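# Replace the shelf's front-right cell with the tray's new cell

## Task

Standing in front of the shelf, exchange the front row's right-hand cell for the fresh cell waiting on the tray. The old cell must end up upright on the tray. The new cell must end up upright in the old one's spot, facing the same way the old one did. The old cell's air hose must be pushed fully onto either of the new cell's two tubes, and the new cell's plug must be seated fully. Lids stay on, the remaining cells stay undisturbed, no cell is tilted a lot or dropped, and no wire is pulled out of a plug or socket.

## Robot and tools

Robot: two UR7e-style six-joint arms, left_arm and right_arm, each ending in a Robotiq 2F-85 two-finger gripper with a wrist camera. A block sticks out about 10 cm from the last joint toward the gripper's +x side and turns with it.

Frames: the scene frame has its origin at table-top height, midway between the nominal bases. +z is up, +x points out over the table, and left_arm sits on the +y side. Image left and right do not follow the arm names. Calibrated bases: left_arm (-0.035, +0.349, 0) m, right_arm (-0.051, -0.350, 0) m, both turned very slightly about z. Reported hand positions, orientations (quat_wxyz) and velocities are in the scene frame and may be a few cm off, more at long reach. Gripper axes: fingers point along its +z and open and close along its y. end_effector_position is the spot between the pads when they are closed. Closed fingertips reach about 19 mm past it, fully open ones about 6 mm.

The 18-number row (used by execute_actions and move): one row covers both arms, always 18 numbers, each in [-1, 1]. Numbers 1-9 are left_arm: dx, dy, dz, rx, ry, rz, then gripper position, force_limit, speed. Numbers 10-18 repeat this for right_arm. The six pose numbers are an offset, not a pose. They are measured along that arm's current Hand target axes, starting from the Hand target at the start of the action or move. Scale: 1.0 = 0.6 m for dx/dy/dz and 180 degrees for rx/ry/rz, and the three rotation numbers form a single rotation vector. All rows within one action count from that same start, not from the row before. The next call starts from the new Hand target, so sending the same offset again moves the arm further. All-zero pose numbers re-command the current Hand target. Per step, the commanded orientation is limited to 32 degrees from the measured one.

Gripper numbers are absolute settings. position: +1 is fully open (85 mm), about -0.8 brings the pads together, and -1 closes until blocked. force_limit (-1 to +1) and speed (-1 ≈ 20 mm/s, 0 ≈ 85, +1 ≈ 150) set grip strength. A slow close at force_limit -1 gives about 30 N per pad, and at +1 about 100 N. A fast close from well open can reach 200+ N. Both start at +1. To leave a gripper unchanged, resend its last three values, because 0 is a real command. A new force or speed only applies after position changes by at least 0.01.

Tools:
- execute_actions(actions, cameras): actions is a list of actions. Each action is a list of up to 15 rows, one per 1/30 s step, and a shorter one repeats its last row. Each action lasts 0.5 s. Images come back only for an empty list or when cameras are named.
- move(target, speed, blend, stop_force, zero, blocking, cameras): straight-line travel toward one row or a list of up to 15 rows. Every row is an offset from the same starting Hand targets. speed is in m/s (0.002 to 3.6, default 0.25), with turning up to twice that in rad/s. blend is a corner radius in m (0 = stop at each point). stop_force is in N (3 to 120) and ends an arm's path when its wrist senses that much opposing push. Do not rely on it while the gripper rotates, and leave it out when backing off a contact. zero (default true) re-zeroes before the move. blocking=false returns after about 0.5 s but cannot be combined with stop_force. A move lasts at least 0.5 s and at most 10 s. It does not avoid obstacles, and paths passing near the arm's own base can flip its shoulder, so route around the base.
- wait(seconds 0 to 10), stop(): let time pass, or brake a running move.
- zoom_image(camera, region [x0,y0,x1,y1] px, at most 504 by 504): enlarges part of the latest image. Cameras are cam_high, cam_low, cam_shelf, cam_tray, cam_left_wrist and cam_right_wrist, all 672x504.
- zero_wrist_force(arm): tares that wrist sensor.
- read_manual: licence text only.
- finished_scene: ends the scene for good.

Results: Hand target (the last commanded pose, which the next offsets start from), end_effector_position/quat, velocities (omitted when joints read "within noise"), Joint positions and torques, Tool commands, and Wrist force/torque in the gripper's own axes, including the peak since the last report. Positive force means push from a surface into the arm. The gripper reports position_measured in counts: 3 is open, ~78 is 60 mm, 130 is 40 mm, 180 is 20 mm, 230 is pads touching. It also reports object_status: 0 moving, 1 blocked while opening, 2 blocked while closing (a real grip, so confirm it after sending -1), 3 reached the command or pads met. Moves add a "move:" line: done, off_target, moving, held or fault, plus limits (paced = pose clipped, held = steps withheld). A gripper can stop short of its Hand target, and the next command asks for it again. If it is still short, send the missing distance as an offset.

Cautions: each arm is stiff, so aiming slightly past a firm contact can fault it. A 150 N (±25) outside force or a joint reaching its torque limit (wrist joints 25.4 N m) halts that arm for 10 s. Holding loads, stretching out or straining toward unreachable poses heats motors (MOTOR HOT at 70 °C, a 30-60 s brake stop at 85 °C). A check keeps the arms apart, but collisions between them can still fail the task, as can gripping the other arm's fingers. Do not hit fixed things, drop or fling a cell, release anything while it is moving, squeeze a cell hard while it still sits on something, or let anything leave the table. Objects may get small random pushes. Thinking time lets the scene run on.

Each tool is called after "Request:" by a JSON object that holds its "api" and its "payload", one argument or row to a line.

## Session

Request:
{"api": "execute_actions", "payload": {
  "actions": []
}}

Scene clock: 0.00 s.
left_arm: end_effector_position=(+0.3052, +0.1513, +0.2779) position_measured=3 object_status=3 end_effector_quat_wxyz=(-0.003, +0.430, +0.903, -0.012) | right_arm: end_effector_position=(+0.1318, -0.3525, +0.3108) position_measured=3 object_status=3 end_effector_quat_wxyz=(-0.302, -0.092, +0.933, -0.174)
Joint positions: left_arm=[-0.847 -1.855 1.947 -1.667 -1.594 0.033] | right_arm=[3.865 -1.181 -1.923 -2.319 1.623 0.485]
Joint velocities: within noise
Joint torques (N m): no reading
Wrist force (N): no reading
Wrist torque (N m): no reading
Wrist force, peak (N): no reading
Hand target: left_arm +0.3052, +0.1513, +0.2779; -0.003, +0.430, +0.903, -0.012 | right_arm +0.1318, -0.3525, +0.3108; -0.302, -0.092, +0.933, -0.174
Tool commands: left_gripper/position=+1.0 left_gripper/force_limit=+1.0 left_gripper/speed=+1.0 right_gripper/position=+1.0 right_gripper/force_limit=+1.0 right_gripper/speed=+1.0

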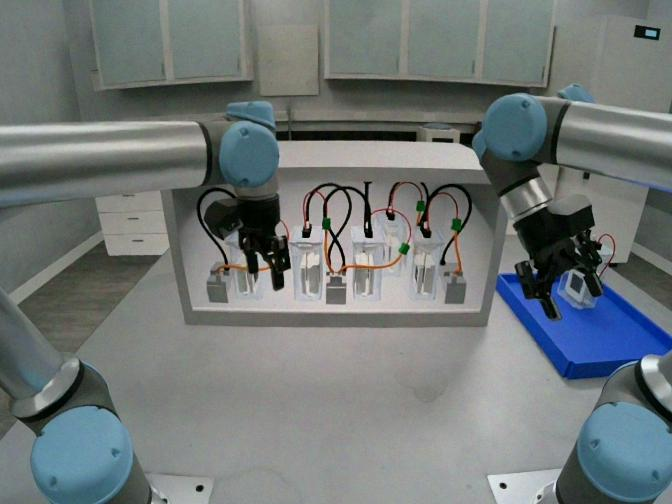

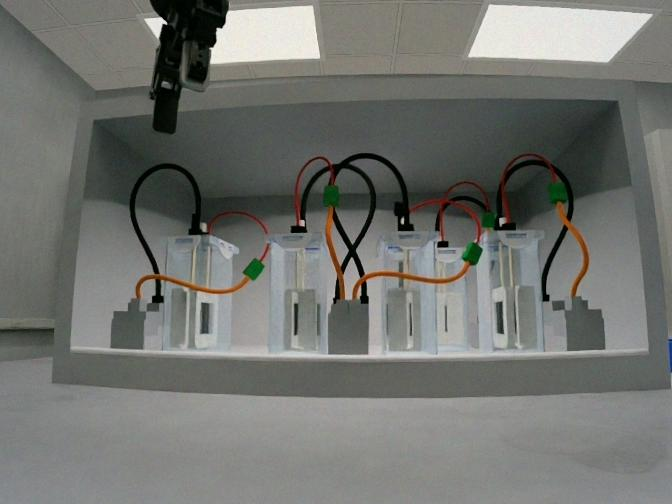

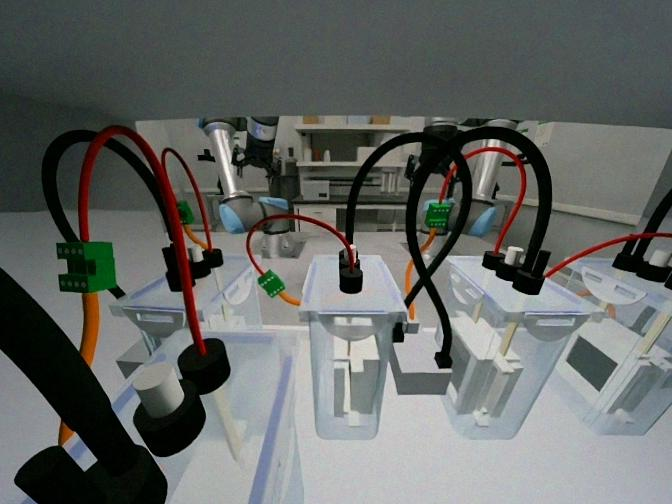

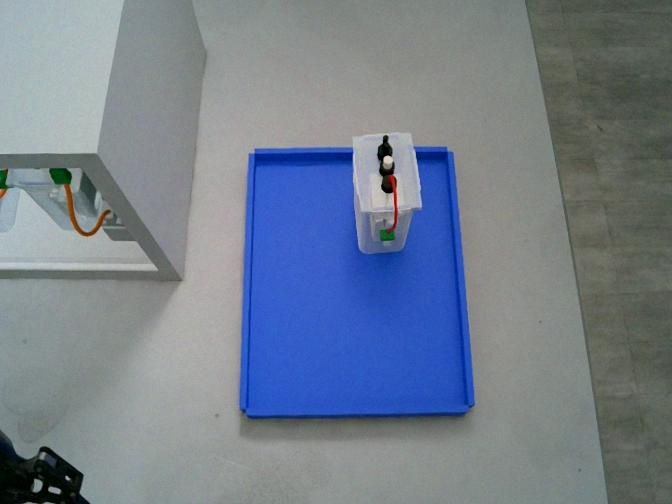

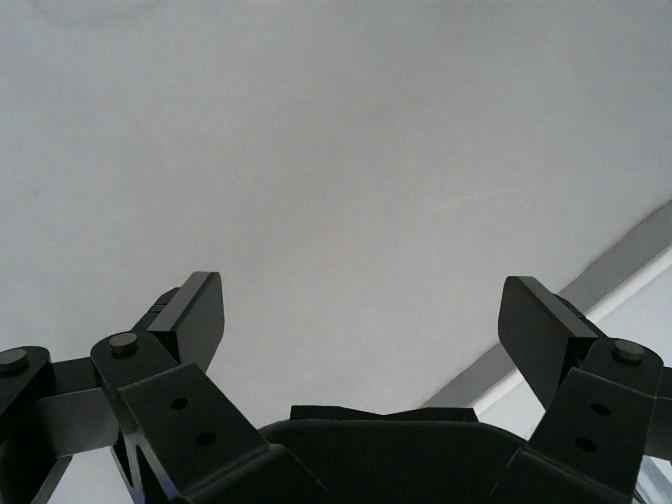

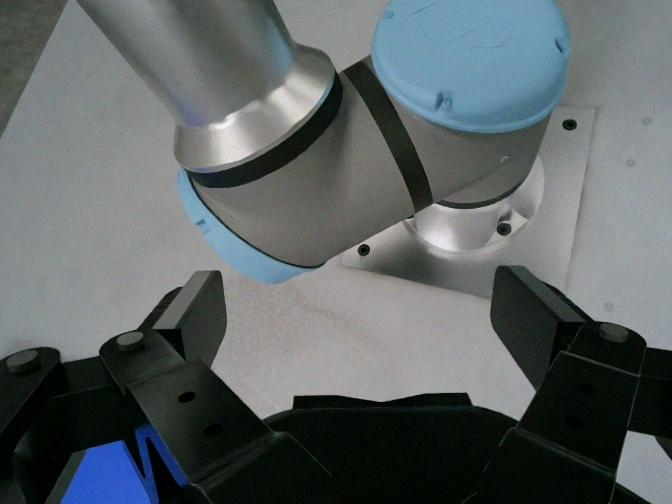

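Request:
{"api": "zoom_image", "payload": {
  "camera": "cam_low",
  "region": [420, 130, 640, 370]
}}

Request:
{"api": "zoom_image", "payload": {
  "camera": "cam_shelf",
  "region": [0, 110, 320, 504]
}}

Request:
{"api": "zoom_image", "payload": {
  "camera": "cam_high",
  "region": [340, 160, 500, 320]
}}

Request:
{"api": "zoom_image", "payload": {
  "camera": "cam_tray",
  "region": [330, 120, 450, 270]
}}

Request:
{"api": "zoom_image", "payload": {
  "camera": "cam_tray",
  "region": [0, 150, 200, 290]
}}

Request:
{"api": "zoom_image", "payload": {
  "camera": "cam_high",
  "region": [490, 220, 672, 380]
}}

Scaled by 2.100 from the camera's 672x504 image, which has a finer 960x720 frame.

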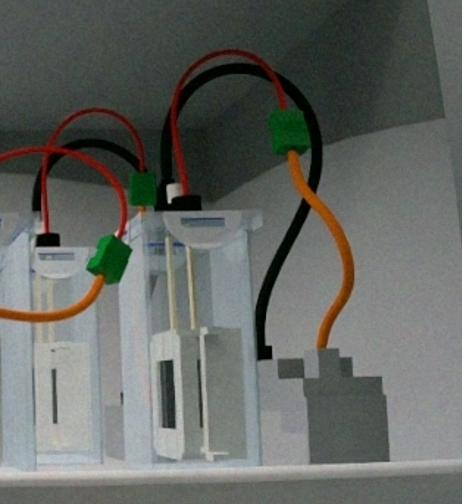

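Scaled by 1.279 from the camera's 672x504 image, which has a finer 960x720 frame.

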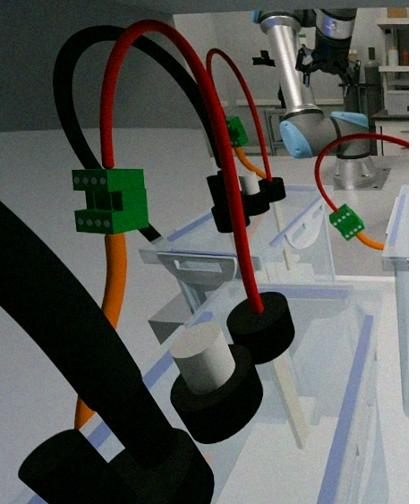

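Scaled by 3.150 from the camera's 672x504 image, which has a finer 960x720 frame.

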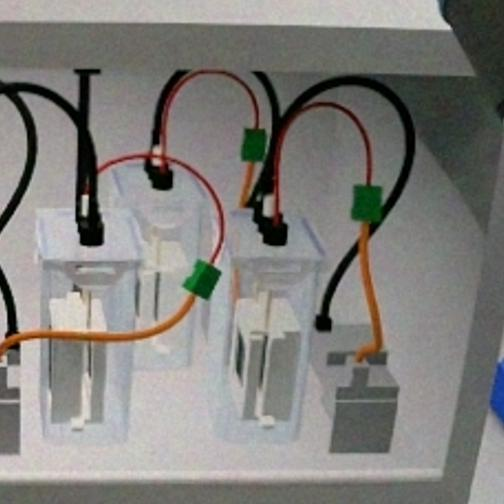

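Scaled by 3.360 from the camera's 672x504 image, which has a finer 960x720 frame.

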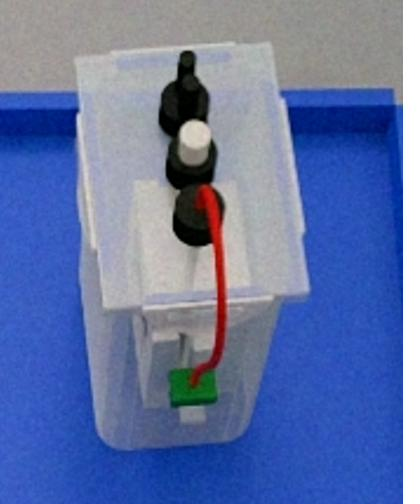

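Scaled by 2.520 from the camera's 672x504 image, which has a finer 960x720 frame.

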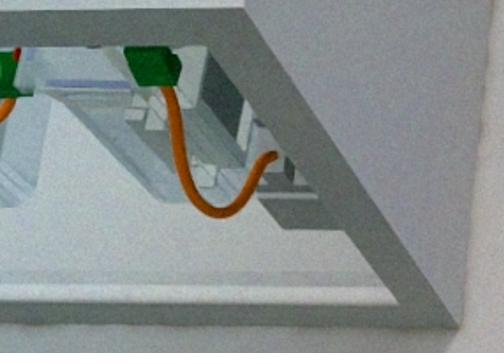

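Scaled by 2.769 from the camera's 672x504 image, which has a finer 960x720 frame.

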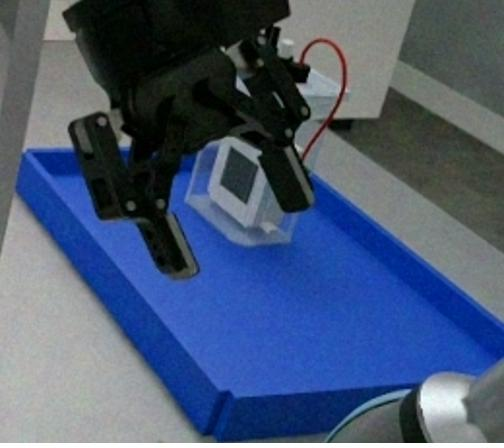

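Request:
{"api": "move", "payload": {
  "target": [-0.0595,-0.059,-0.087,-0.5425,0.2646,0.539,1,1,1,-0.192,-0.29,-0.244,-0.113,-0.196,0.06,1,1,1],
  "speed": 0.5,
  "cameras": ["all"]
}}

Scene clock: 43.13 s.
left_arm: end_effector_position=(+0.3010, +0.1023, +0.3311) position_measured=3 object_status=3 end_effector_quat_wxyz=(+0.000, +0.707, -0.001, +0.707) | right_arm: end_effector_position=(+0.3500, -0.4497, +0.3997) position_measured=3 object_status=3 end_effector_quat_wxyz=(-0.001, +0.000, +1.000, -0.001)
Joint positions: left_arm=[-1.794 -1.926 2.265 -0.336 -0.232 -0.003] | right_arm=[3.25 -1.353 -1.584 -1.777 1.57 0.086]
Joint torques (N m): left_arm=[8.39 -11.2 -20.26 1.32 1.38 -1.08] | right_arm=[9.19 27.01 15.06 1.73 -1.6 2.34]
Wrist force (N): left_arm=[2.1 -0.9 0.9] | right_arm=[2.8 -1.0 0.5]
Wrist torque (N m): left_arm=[-0.29 -0.28 -0.08] | right_arm=[0.02 -0.34 -0.07]
Wrist force, peak (N): left_arm=[2.2 -1.3 0.9] | right_arm=[2.8 -1.0 0.5]
Hand target: left_arm +0.3010, +0.1023, +0.3311; +0.000, +0.707, -0.001, +0.707 | right_arm +0.3500, -0.4497, +0.3997; -0.001, +0.000, +1.000, -0.001
Off the commanded pose: left_arm 0.000 m, 0 deg | right_arm 0.000 m, 0 deg.
move: done

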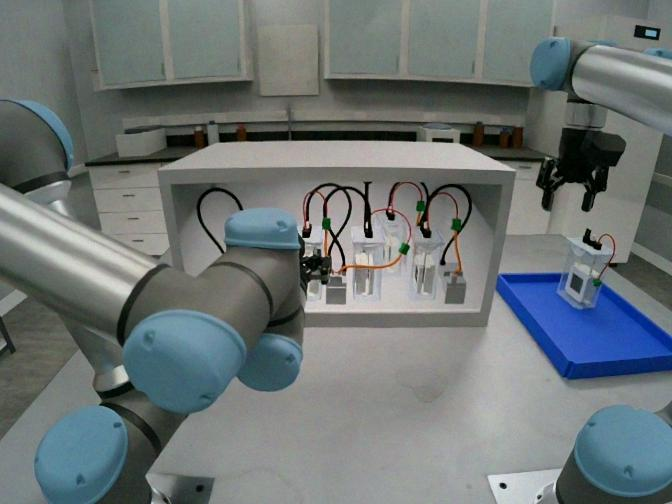

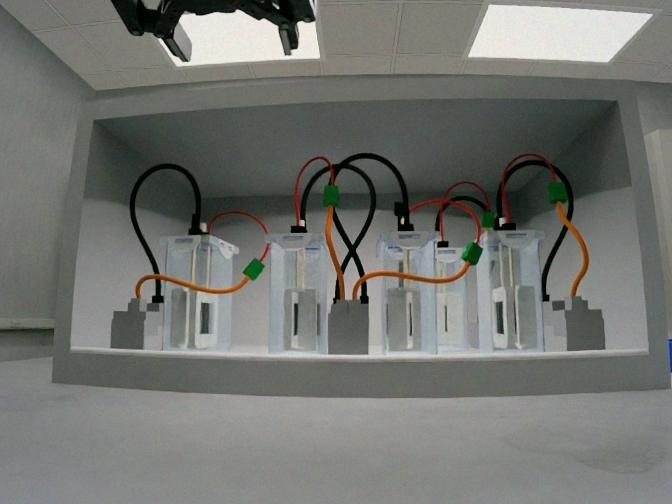

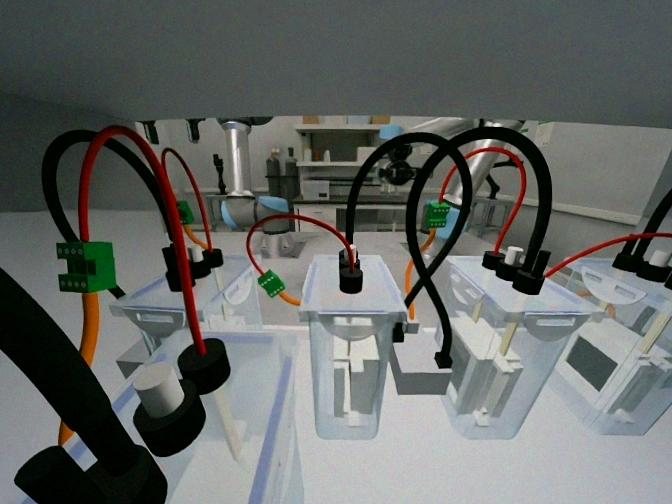

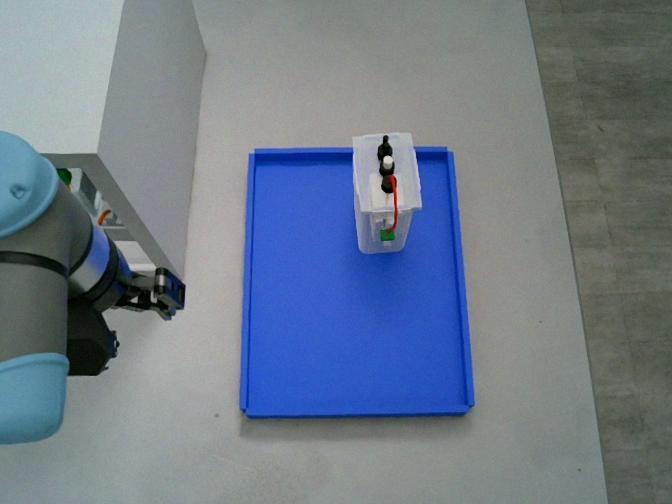

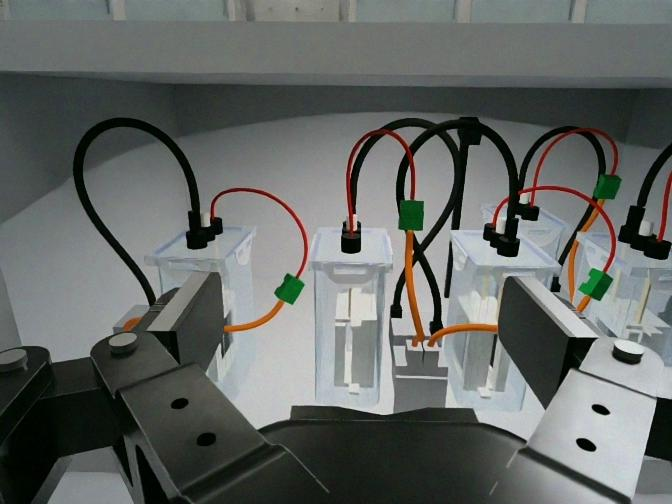

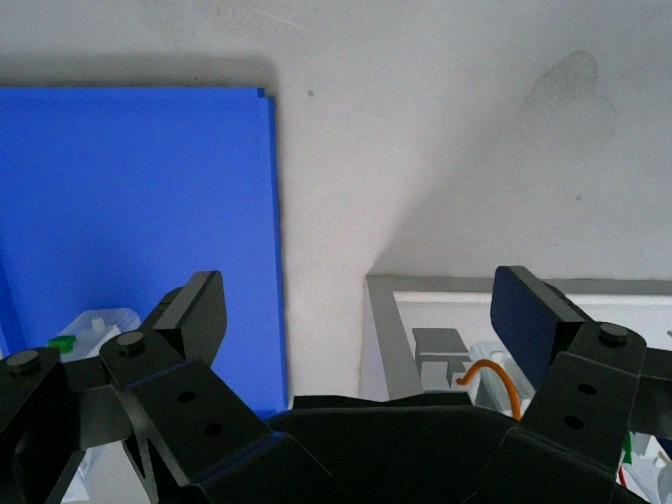

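Request:
{"api": "move", "payload": {
  "target": [0,0.4,-0.05,0,0,0,1,1,1,0,0,0,0,0,0,1,1,1],
  "speed": 0.3,
  "cameras": ["cam_left_wrist","cam_high"]
}}

Scene clock: 81.87 s.
left_arm: end_effector_position=(+0.2707, -0.1376, +0.3309) position_measured=3 object_status=3 end_effector_quat_wxyz=(+0.000, +0.707, -0.001, +0.707) | right_arm: end_effector_position=(+0.3500, -0.4497, +0.3997) position_measured=3 object_status=3 end_effector_quat_wxyz=(-0.001, +0.000, +1.000, -0.001)
Joint positions: left_arm=[-1.738 -1.319 1.694 -0.371 -0.176 -0.004] | right_arm=[3.25 -1.353 -1.584 -1.777 1.57 0.086]
Joint torques (N m): left_arm=[-10.56 -20.74 -28.5 -1.25 -2.28 1.29] | right_arm=[9.32 27.43 14.47 3.38 -1.5 2.25]
Wrist force (N): left_arm=[2.2 -1.2 0.8] | right_arm=[2.7 -1.0 0.6]
Wrist torque (N m): left_arm=[-0.34 -0.27 0.04] | right_arm=[0.00 -0.33 -0.06]
Wrist force, peak (N): left_arm=[2.0 -4.3 1.5] | right_arm=[2.9 -0.9 0.6]
Hand target: left_arm +0.2707, -0.1377, +0.3309; +0.000, +0.707, -0.001, +0.707 | right_arm +0.3500, -0.4497, +0.3997; -0.001, +0.000, +1.000, -0.001
Off the commanded pose: left_arm 0.000 m, 0 deg | right_arm 0.000 m, 0 deg.
move: done
Images, in order (width x height): cam_high 672x504, cam_left_wrist 672x504.

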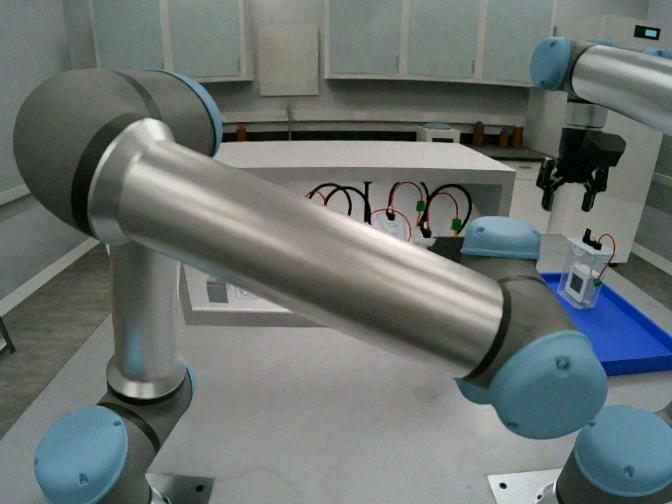

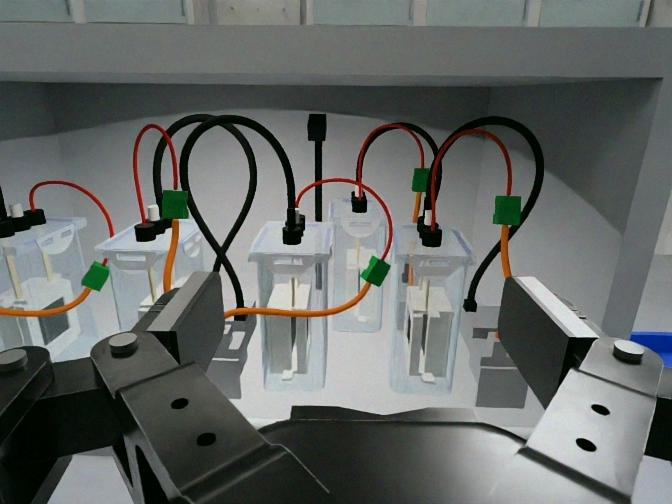

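Request:
{"api": "zoom_image", "payload": {
  "camera": "cam_left_wrist",
  "region": [340, 90, 600, 430]
}}

Scaled by 1.482 from the camera's 672x504 image, which has a finer 960x720 frame.

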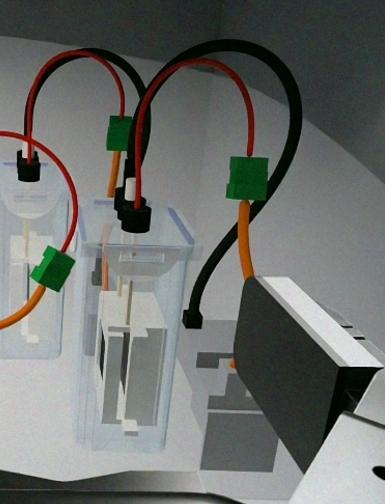

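Request:
{"api": "move", "payload": {
  "target": [0.05,0.14,0.24,0,0,0,1,1,1,0,0,0,0,0,0,1,1,1],
  "speed": 0.3,
  "cameras": ["cam_left_wrist","cam_low"]
}}

Request:
{"api": "zoom_image", "payload": {
  "camera": "cam_left_wrist",
  "region": [240, 60, 540, 360]
}}

Scene clock: 101.70 s.
left_arm: end_effector_position=(+0.4145, -0.2220, +0.3609) position_measured=3 object_status=3 end_effector_quat_wxyz=(+0.000, +0.707, -0.001, +0.708) | right_arm: end_effector_position=(+0.3500, -0.4497, +0.3997) position_measured=3 object_status=3 end_effector_quat_wxyz=(-0.001, +0.000, +1.000, -0.001)
Joint positions: left_arm=[-1.46 -1.077 1.272 -0.207 0.103 0.012] | right_arm=[3.25 -1.353 -1.584 -1.777 1.57 0.086]
Joint torques (N m): left_arm=[8.82 -48.8 -11.76 -1.82 2.07 1.53] | right_arm=[8.48 27.55 14 3.37 -1.57 2.36]
Wrist force (N): left_arm=[2.1 -0.9 1.1] | right_arm=[2.6 -0.7 0.6]
Wrist torque (N m): left_arm=[-0.29 -0.28 0.02] | right_arm=[0.05 -0.31 -0.06]
Wrist force, peak (N): left_arm=[2.2 0.7 4.0] | right_arm=[2.9 -1.1 0.5]
Hand target: left_arm +0.4145, -0.2219, +0.3610; +0.000, +0.707, -0.001, +0.707 | right_arm +0.3500, -0.4497, +0.3997; -0.001, +0.000, +1.000, -0.001
Off the commanded pose: left_arm 0.000 m, 0 deg | right_arm 0.000 m, 0 deg.
move: done
Images, in order (width x height): cam_low 672x504, cam_left_wrist 672x504.

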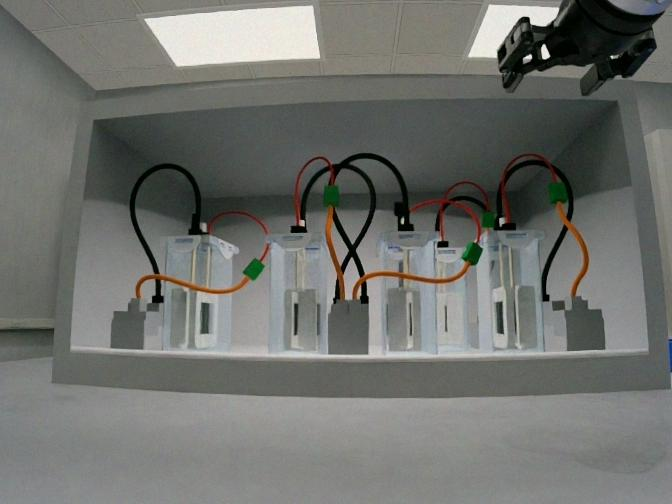

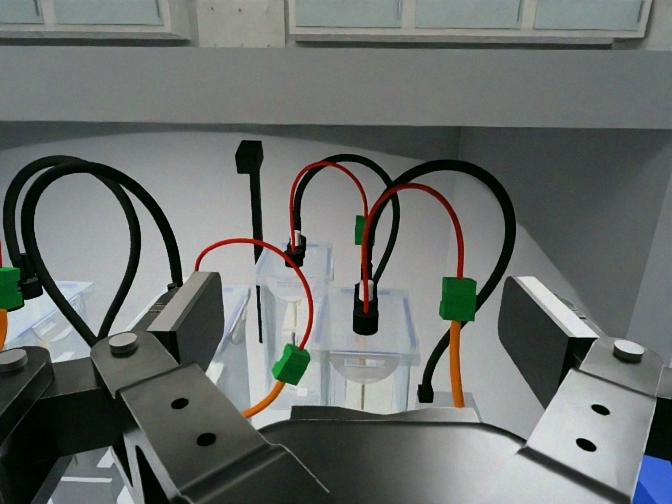

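Scaled by 1.680 from the camera's 672x504 image, which has a finer 960x720 frame.

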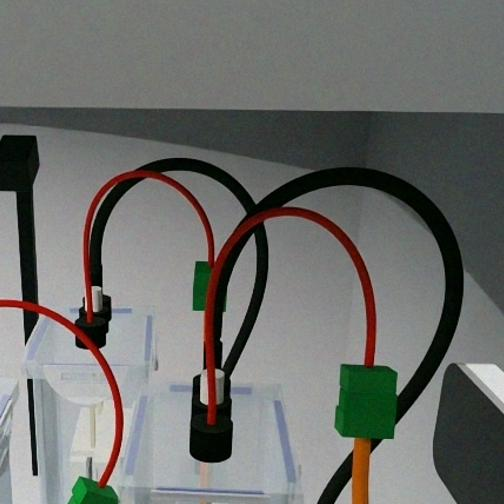

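Request:
{"api": "zoom_image", "payload": {
  "camera": "cam_left_wrist",
  "region": [410, 250, 510, 350]
}}

Request:
{"api": "zoom_image", "payload": {
  "camera": "cam_left_wrist",
  "region": [310, 250, 450, 420]
}}

Request:
{"api": "zoom_image", "payload": {
  "camera": "cam_low",
  "region": [530, 160, 610, 240]
}}

Scaled by 5.040 from the camera's 672x504 image, which has a finer 960x720 frame.

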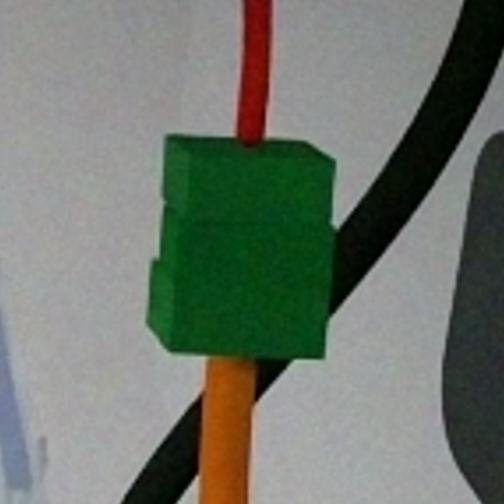

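Scaled by 2.965 from the camera's 672x504 image, which has a finer 960x720 frame.

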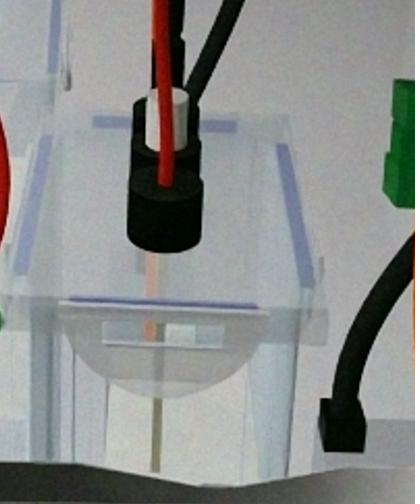

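Scaled by 6.300 from the camera's 672x504 image, which has a finer 960x720 frame.

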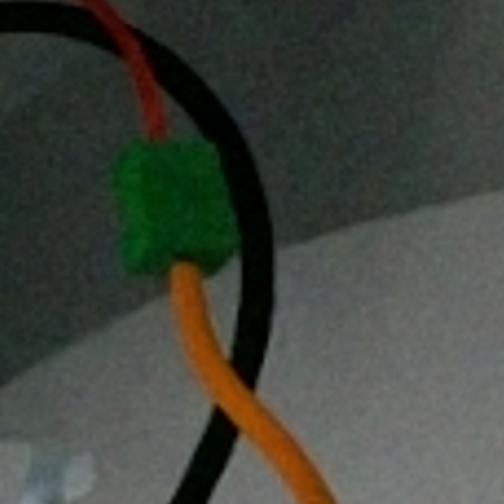

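Request:
{"api": "move", "payload": {
  "target": [-0.085,-0.1367,0.0925,-0.3889,0,0,1,1,1,-0.133,0.183,0.1,-0.063,-0.3573,-0.0989,1,1,1],
  "speed": 0.3,
  "cameras": ["cam_left_wrist","cam_right_wrist","cam_high","cam_shelf"]
}}

Scene clock: 179.83 s.
left_arm: end_effector_position=(+0.4701, -0.1400, +0.3100) position_measured=3 object_status=3 end_effector_quat_wxyz=(+0.406, +0.579, -0.406, +0.579) end_effector_velocity=(-0.001, +0.000, +0.000) end_effector_angular_velocity=(+0.000, +0.002, -0.005) | right_arm: end_effector_position=(+0.4297, -0.3400, +0.3394) position_measured=3 object_status=3 end_effector_quat_wxyz=(+0.528, -0.147, +0.831, +0.093) end_effector_velocity=(+0.000, +0.000, +0.002) end_effector_angular_velocity=(+0.002, -0.006, -0.001)
Joint positions: left_arm=[-0.804 -1.309 1.739 -0.429 1.98 0.001] | right_arm=[3.42 -1.234 -2.458 0.11 1.655 -0.041]
Joint velocities: left_arm=[0 0 0.001 0 0.005 -0.002] | right_arm=[0 0 0 0.006 -0.001 0.001]
Joint torques (N m): left_arm=[9.42 -29.54 -19.13 -3.12 2.21 0.73] | right_arm=[-6.78 1.73 28.01 5.16 -1.6 2.39]
Wrist force (N): left_arm=[2.1 -1.1 1.0] | right_arm=[6.3 -0.7 -2.6]
Wrist torque (N m): left_arm=[-0.31 -0.27 -0.09] | right_arm=[0.02 -0.78 -0.15]
Wrist force, peak (N): left_arm=[1.8 -2.1 0.6] | right_arm=[7.1 -0.4 -2.0]
Hand target: left_arm +0.4702, -0.1399, +0.3100; +0.406, +0.579, -0.406, +0.579 | right_arm +0.4297, -0.3400, +0.3394; +0.528, -0.147, +0.831, +0.093
Off the commanded pose: left_arm 0.000 m, 0 deg | right_arm 0.000 m, 0 deg.
move: done
Images, in order (width x height): cam_high 672x504, cam_shelf 672x504, cam_left_wrist 672x504, cam_right_wrist 672x504.

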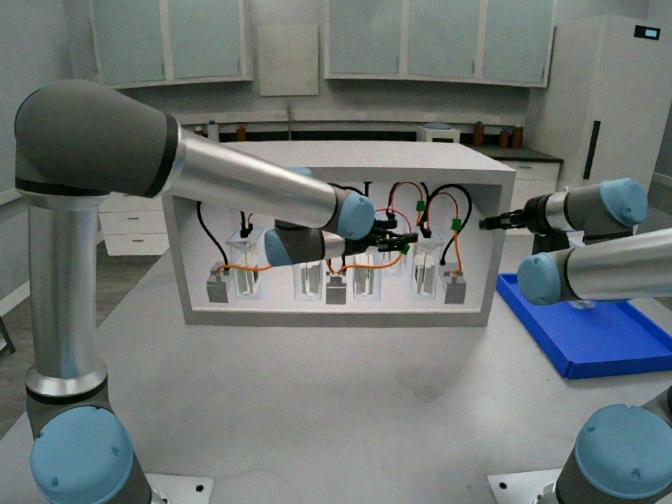

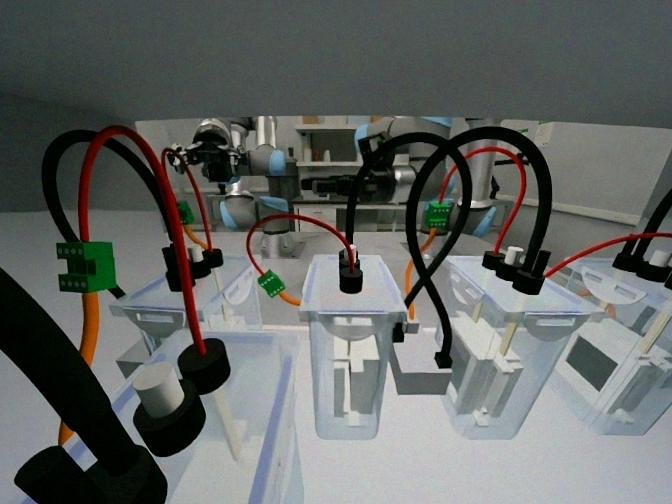

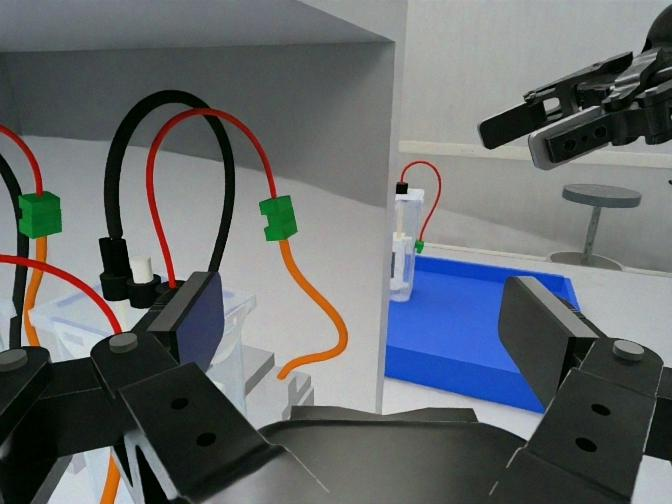

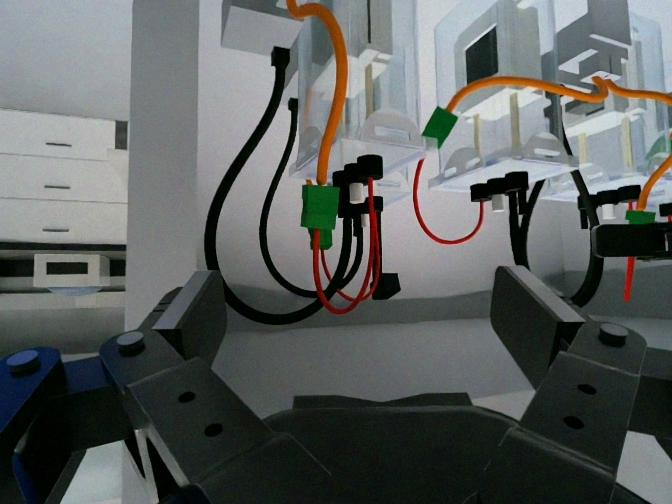

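Request:
{"api": "zoom_image", "payload": {
  "camera": "cam_left_wrist",
  "region": [220, 150, 340, 270]
}}

Request:
{"api": "zoom_image", "payload": {
  "camera": "cam_right_wrist",
  "region": [260, 140, 400, 280]
}}

Request:
{"api": "zoom_image", "payload": {
  "camera": "cam_shelf",
  "region": [30, 110, 270, 350]
}}

Scaled by 4.200 from the camera's 672x504 image, which has a finer 960x720 frame.

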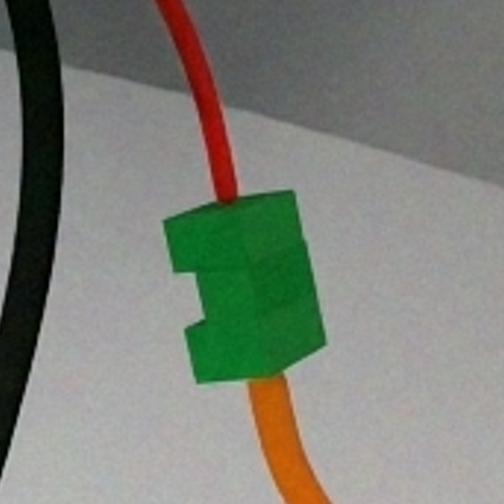

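Scaled by 3.600 from the camera's 672x504 image, which has a finer 960x720 frame.

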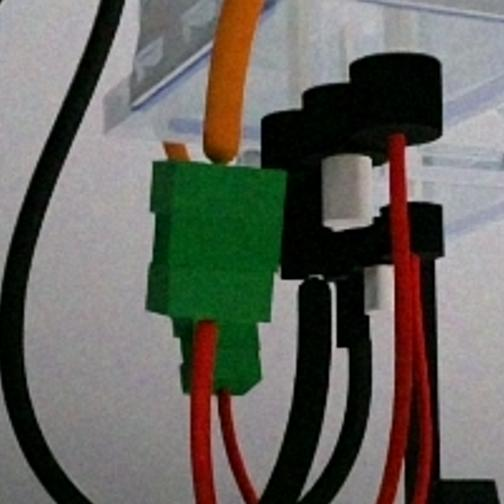

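Scaled by 2.100 from the camera's 672x504 image, which has a finer 960x720 frame.

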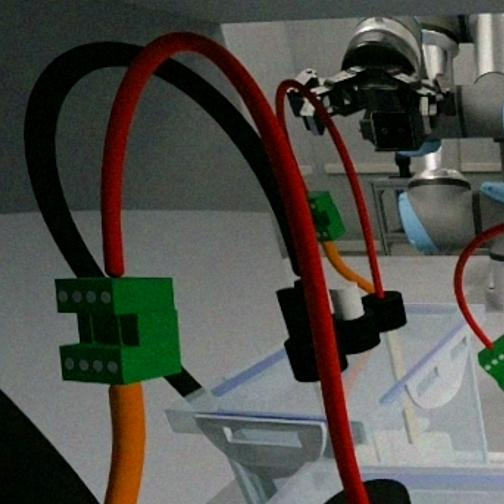

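Request:
{"api": "move", "payload": {
  "target": [-0.0633,-0.0955,0.2105,-0.0278,-0.0026,-0.0589,-0.05,1,1,0,0,0,0,0,0,1,1,1],
  "speed": 0.15,
  "cameras": ["cam_left_wrist","cam_right_wrist","cam_high","cam_shelf"]
}}

Request:
{"api": "zoom_image", "payload": {
  "camera": "cam_left_wrist",
  "region": [100, 80, 500, 400]
}}

Scene clock: 216.63 s.
left_arm: end_effector_position=(+0.5645, -0.2371, +0.2722) position_measured=135 object_status=3 end_effector_quat_wxyz=(+0.479, +0.597, -0.378, +0.520) | right_arm: end_effector_position=(+0.4297, -0.3400, +0.3394) position_measured=3 object_status=3 end_effector_quat_wxyz=(+0.528, -0.147, +0.831, +0.093)
Joint positions: left_arm=[-0.769 -0.947 1.299 -0.353 2.101 -0.18] | right_arm=[3.42 -1.235 -2.458 0.11 1.655 -0.041]
Joint torques (N m): left_arm=[-0.72 -46.38 -24.82 -1.97 0 -0.32] | right_arm=[-6.41 0 17.13 2.99 -1.47 2.2]
Wrist force (N): left_arm=[2.1 -0.7 0.7] | right_arm=[6.1 -0.7 -2.5]
Wrist torque (N m): left_arm=[-0.24 -0.32 -0.11] | right_arm=[0.02 -0.75 -0.14]
Wrist force, peak (N): left_arm=[0.7 -3.4 5.3] | right_arm=[6.4 -0.9 -2.7]
Hand target: left_arm +0.5645, -0.2371, +0.2722; +0.479, +0.597, -0.378, +0.520 (not the last commanded pose) | right_arm +0.4297, -0.3400, +0.3394; +0.528, -0.147, +0.831, +0.093
Tool commands: left_gripper/position=-0.05098 left_gripper/force_limit=+1.0 left_gripper/speed=+1.0 right_gripper/position=+1.0 right_gripper/force_limit=+1.0 right_gripper/speed=+1.0
Off the commanded pose: left_arm 0.003 m, 0 deg | right_arm 0.000 m, 0 deg.
FORCE FAULT: contact force on the left arm reached its limit, and that arm stopped. The contact can be on any part of that arm, not only on its tool. That arm's remaining commands of this call were not run. That arm is still stopped at the end of this call. That arm stays stopped for about 10 more seconds. Until then a move that you send moves the other arm only, and its call returns only when the move has ended. Once the stop has ended, the next robot result says so. If the stop ends while you think or write, that arm runs what you send next, counted from a new Hand target: where the arm stands when the stop ends. While its stop runs, that arm takes no new command, but its gripper still runs the gripper command that each later call begins with. Until it ends, the stop uses up actions while you think or wait. An arm that is not stopped still takes commands.
move: fault (left_arm)
Images, in order (width x height): cam_high 672x504, cam_shelf 672x504, cam_left_wrist 672x504, cam_right_wrist 672x504.

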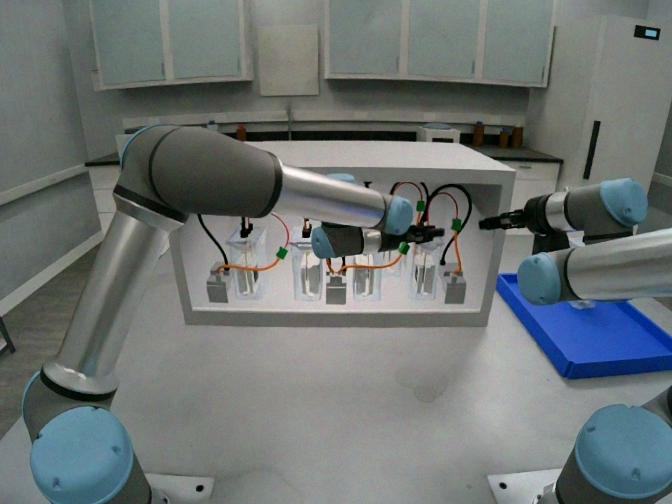

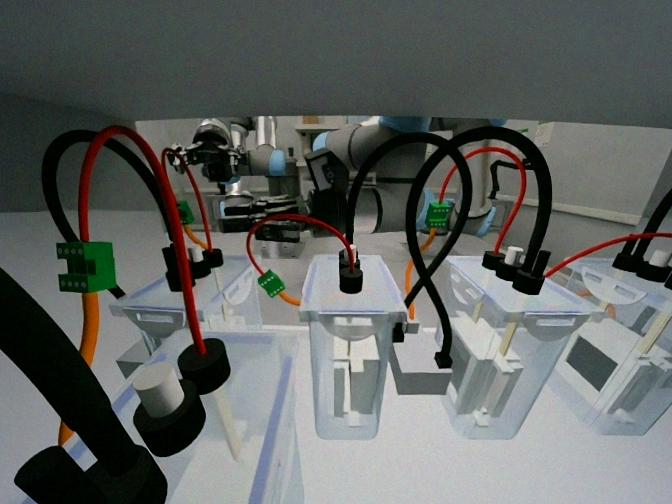

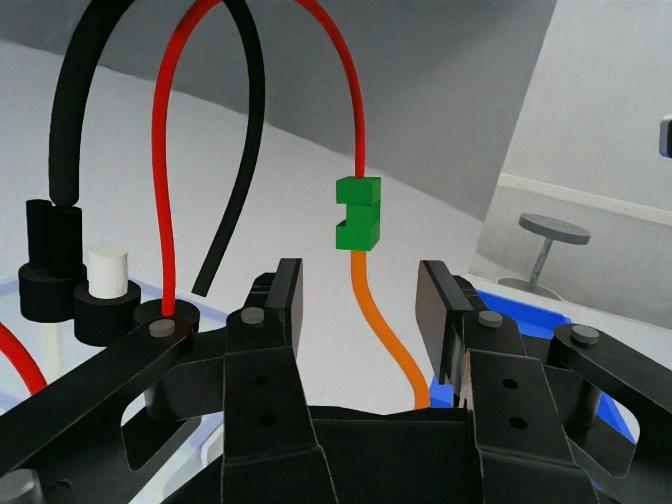

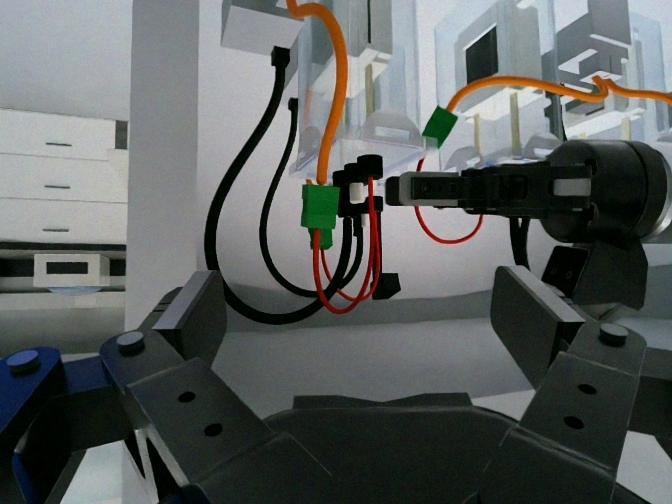

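Scaled by 1.260 from the camera's 672x504 image, which has a finer 960x720 frame.

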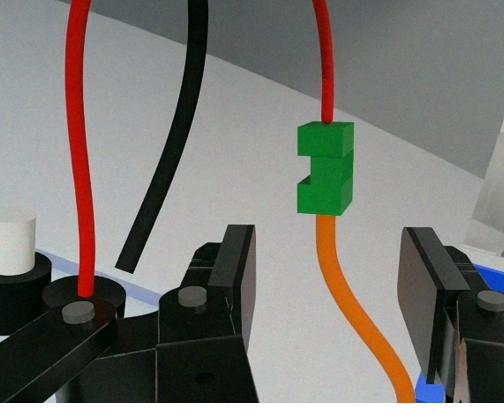

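Request:
{"api": "wait", "payload": {
  "seconds": 0.1
}}

Scene clock: 234.20 s.
left_arm: end_effector_position=(+0.5645, -0.2371, +0.2722) position_measured=135 object_status=3 end_effector_quat_wxyz=(+0.479, +0.597, -0.378, +0.520) | right_arm: end_effector_position=(+0.4297, -0.3400, +0.3394) position_measured=3 object_status=3 end_effector_quat_wxyz=(+0.528, -0.147, +0.831, +0.093)
Joint positions: left_arm=[-0.769 -0.947 1.299 -0.353 2.101 -0.18] | right_arm=[3.42 -1.235 -2.458 0.11 1.655 -0.041]
Joint torques (N m): left_arm=[-0.51 -46.77 -22.61 -1.99 -0.06 -0.22] | right_arm=[7.52 16.22 26.04 2.47 -1.32 2.28]
Wrist force (N): left_arm=[2.0 -1.1 0.7] | right_arm=[6.4 -0.7 -2.7]
Wrist torque (N m): left_arm=[-0.29 -0.30 -0.11] | right_arm=[0.02 -0.80 -0.14]
Wrist force, peak (N): left_arm=[2.4 -1.0 0.7] | right_arm=[6.6 -0.8 -2.6]
Hand target: left_arm +0.5645, -0.2371, +0.2722; +0.479, +0.597, -0.378, +0.520 (not the last commanded pose) | right_arm +0.4297, -0.3400, +0.3394; +0.528, -0.147, +0.831, +0.093
Tool commands: left_gripper/position=-0.05098 left_gripper/force_limit=+1.0 left_gripper/speed=+1.0 right_gripper/position=+1.0 right_gripper/force_limit=+1.0 right_gripper/speed=+1.0
Off the commanded pose: left_arm 0.003 m, 0 deg | right_arm 0.000 m, 0 deg.
FORCE FAULT, CONTINUED: the left arm's stop, for the force fault that an earlier result reported, is over. The rest of the stop counts as 19 of the actions that you can send in this scene. That arm's target is now where it stood when the stop ended, not its last command. That arm accepts commands again.
wait: 0.10 s; at rest from the start

Request:
{"api": "move", "payload": {
  "target": [-0.013,0.0695,-0.1225,0.0819,0.0153,0.0061,-0.05,1,1,0,0,0,0,0,0,1,1,1],
  "speed": 0.12,
  "cameras": ["cam_left_wrist","cam_high"]
}}

Scene clock: 237.90 s.
left_arm: end_effector_position=(+0.5045, -0.1772, +0.2720) position_measured=135 object_status=3 end_effector_quat_wxyz=(+0.403, +0.638, -0.302, +0.583) | right_arm: end_effector_position=(+0.4297, -0.3400, +0.3394) position_measured=3 object_status=3 end_effector_quat_wxyz=(+0.528, -0.147, +0.831, +0.093)
Joint positions: left_arm=[-0.892 -1.212 1.717 -0.509 1.717 -0.162] | right_arm=[3.42 -1.235 -2.458 0.11 1.655 -0.041]
Joint torques (N m): left_arm=[4.96 -40.85 -13.61 -1.45 -1.45 -1.14] | right_arm=[8.28 16.14 28.77 2.49 -1.5 2.28]
Wrist force (N): left_arm=[2.0 -1.0 0.6] | right_arm=[6.2 -0.8 -2.6]
Wrist torque (N m): left_arm=[-0.29 -0.30 -0.11] | right_arm=[0.00 -0.77 -0.15]
Wrist force, peak (N): left_arm=[2.2 -2.0 1.6] | right_arm=[6.5 -0.6 -2.6]
Hand target: left_arm +0.5045, -0.1771, +0.2720; +0.402, +0.638, -0.302, +0.583 | right_arm +0.4297, -0.3400, +0.3394; +0.528, -0.147, +0.831, +0.093
Off the commanded pose: left_arm 0.000 m, 0 deg | right_arm 0.000 m, 0 deg.
move: done
Images, in order (width x height): cam_high 672x504, cam_left_wrist 672x504.

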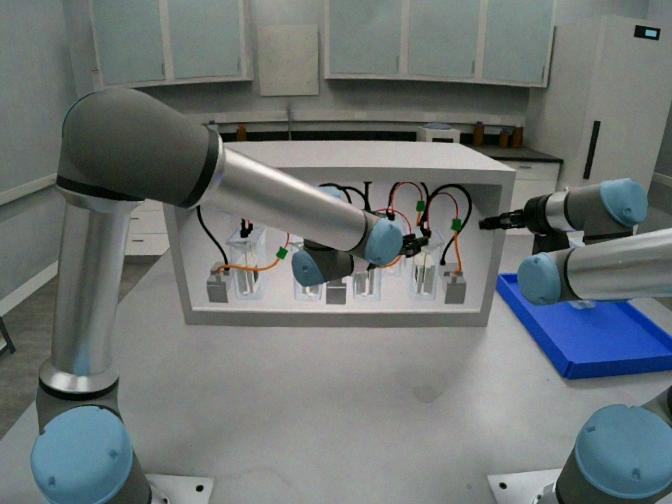

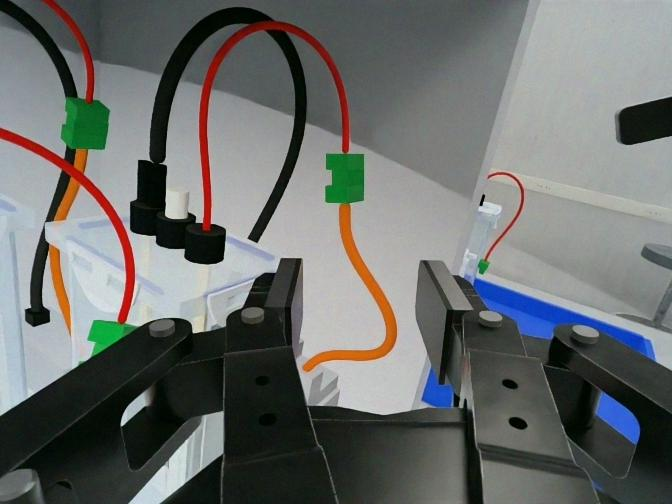

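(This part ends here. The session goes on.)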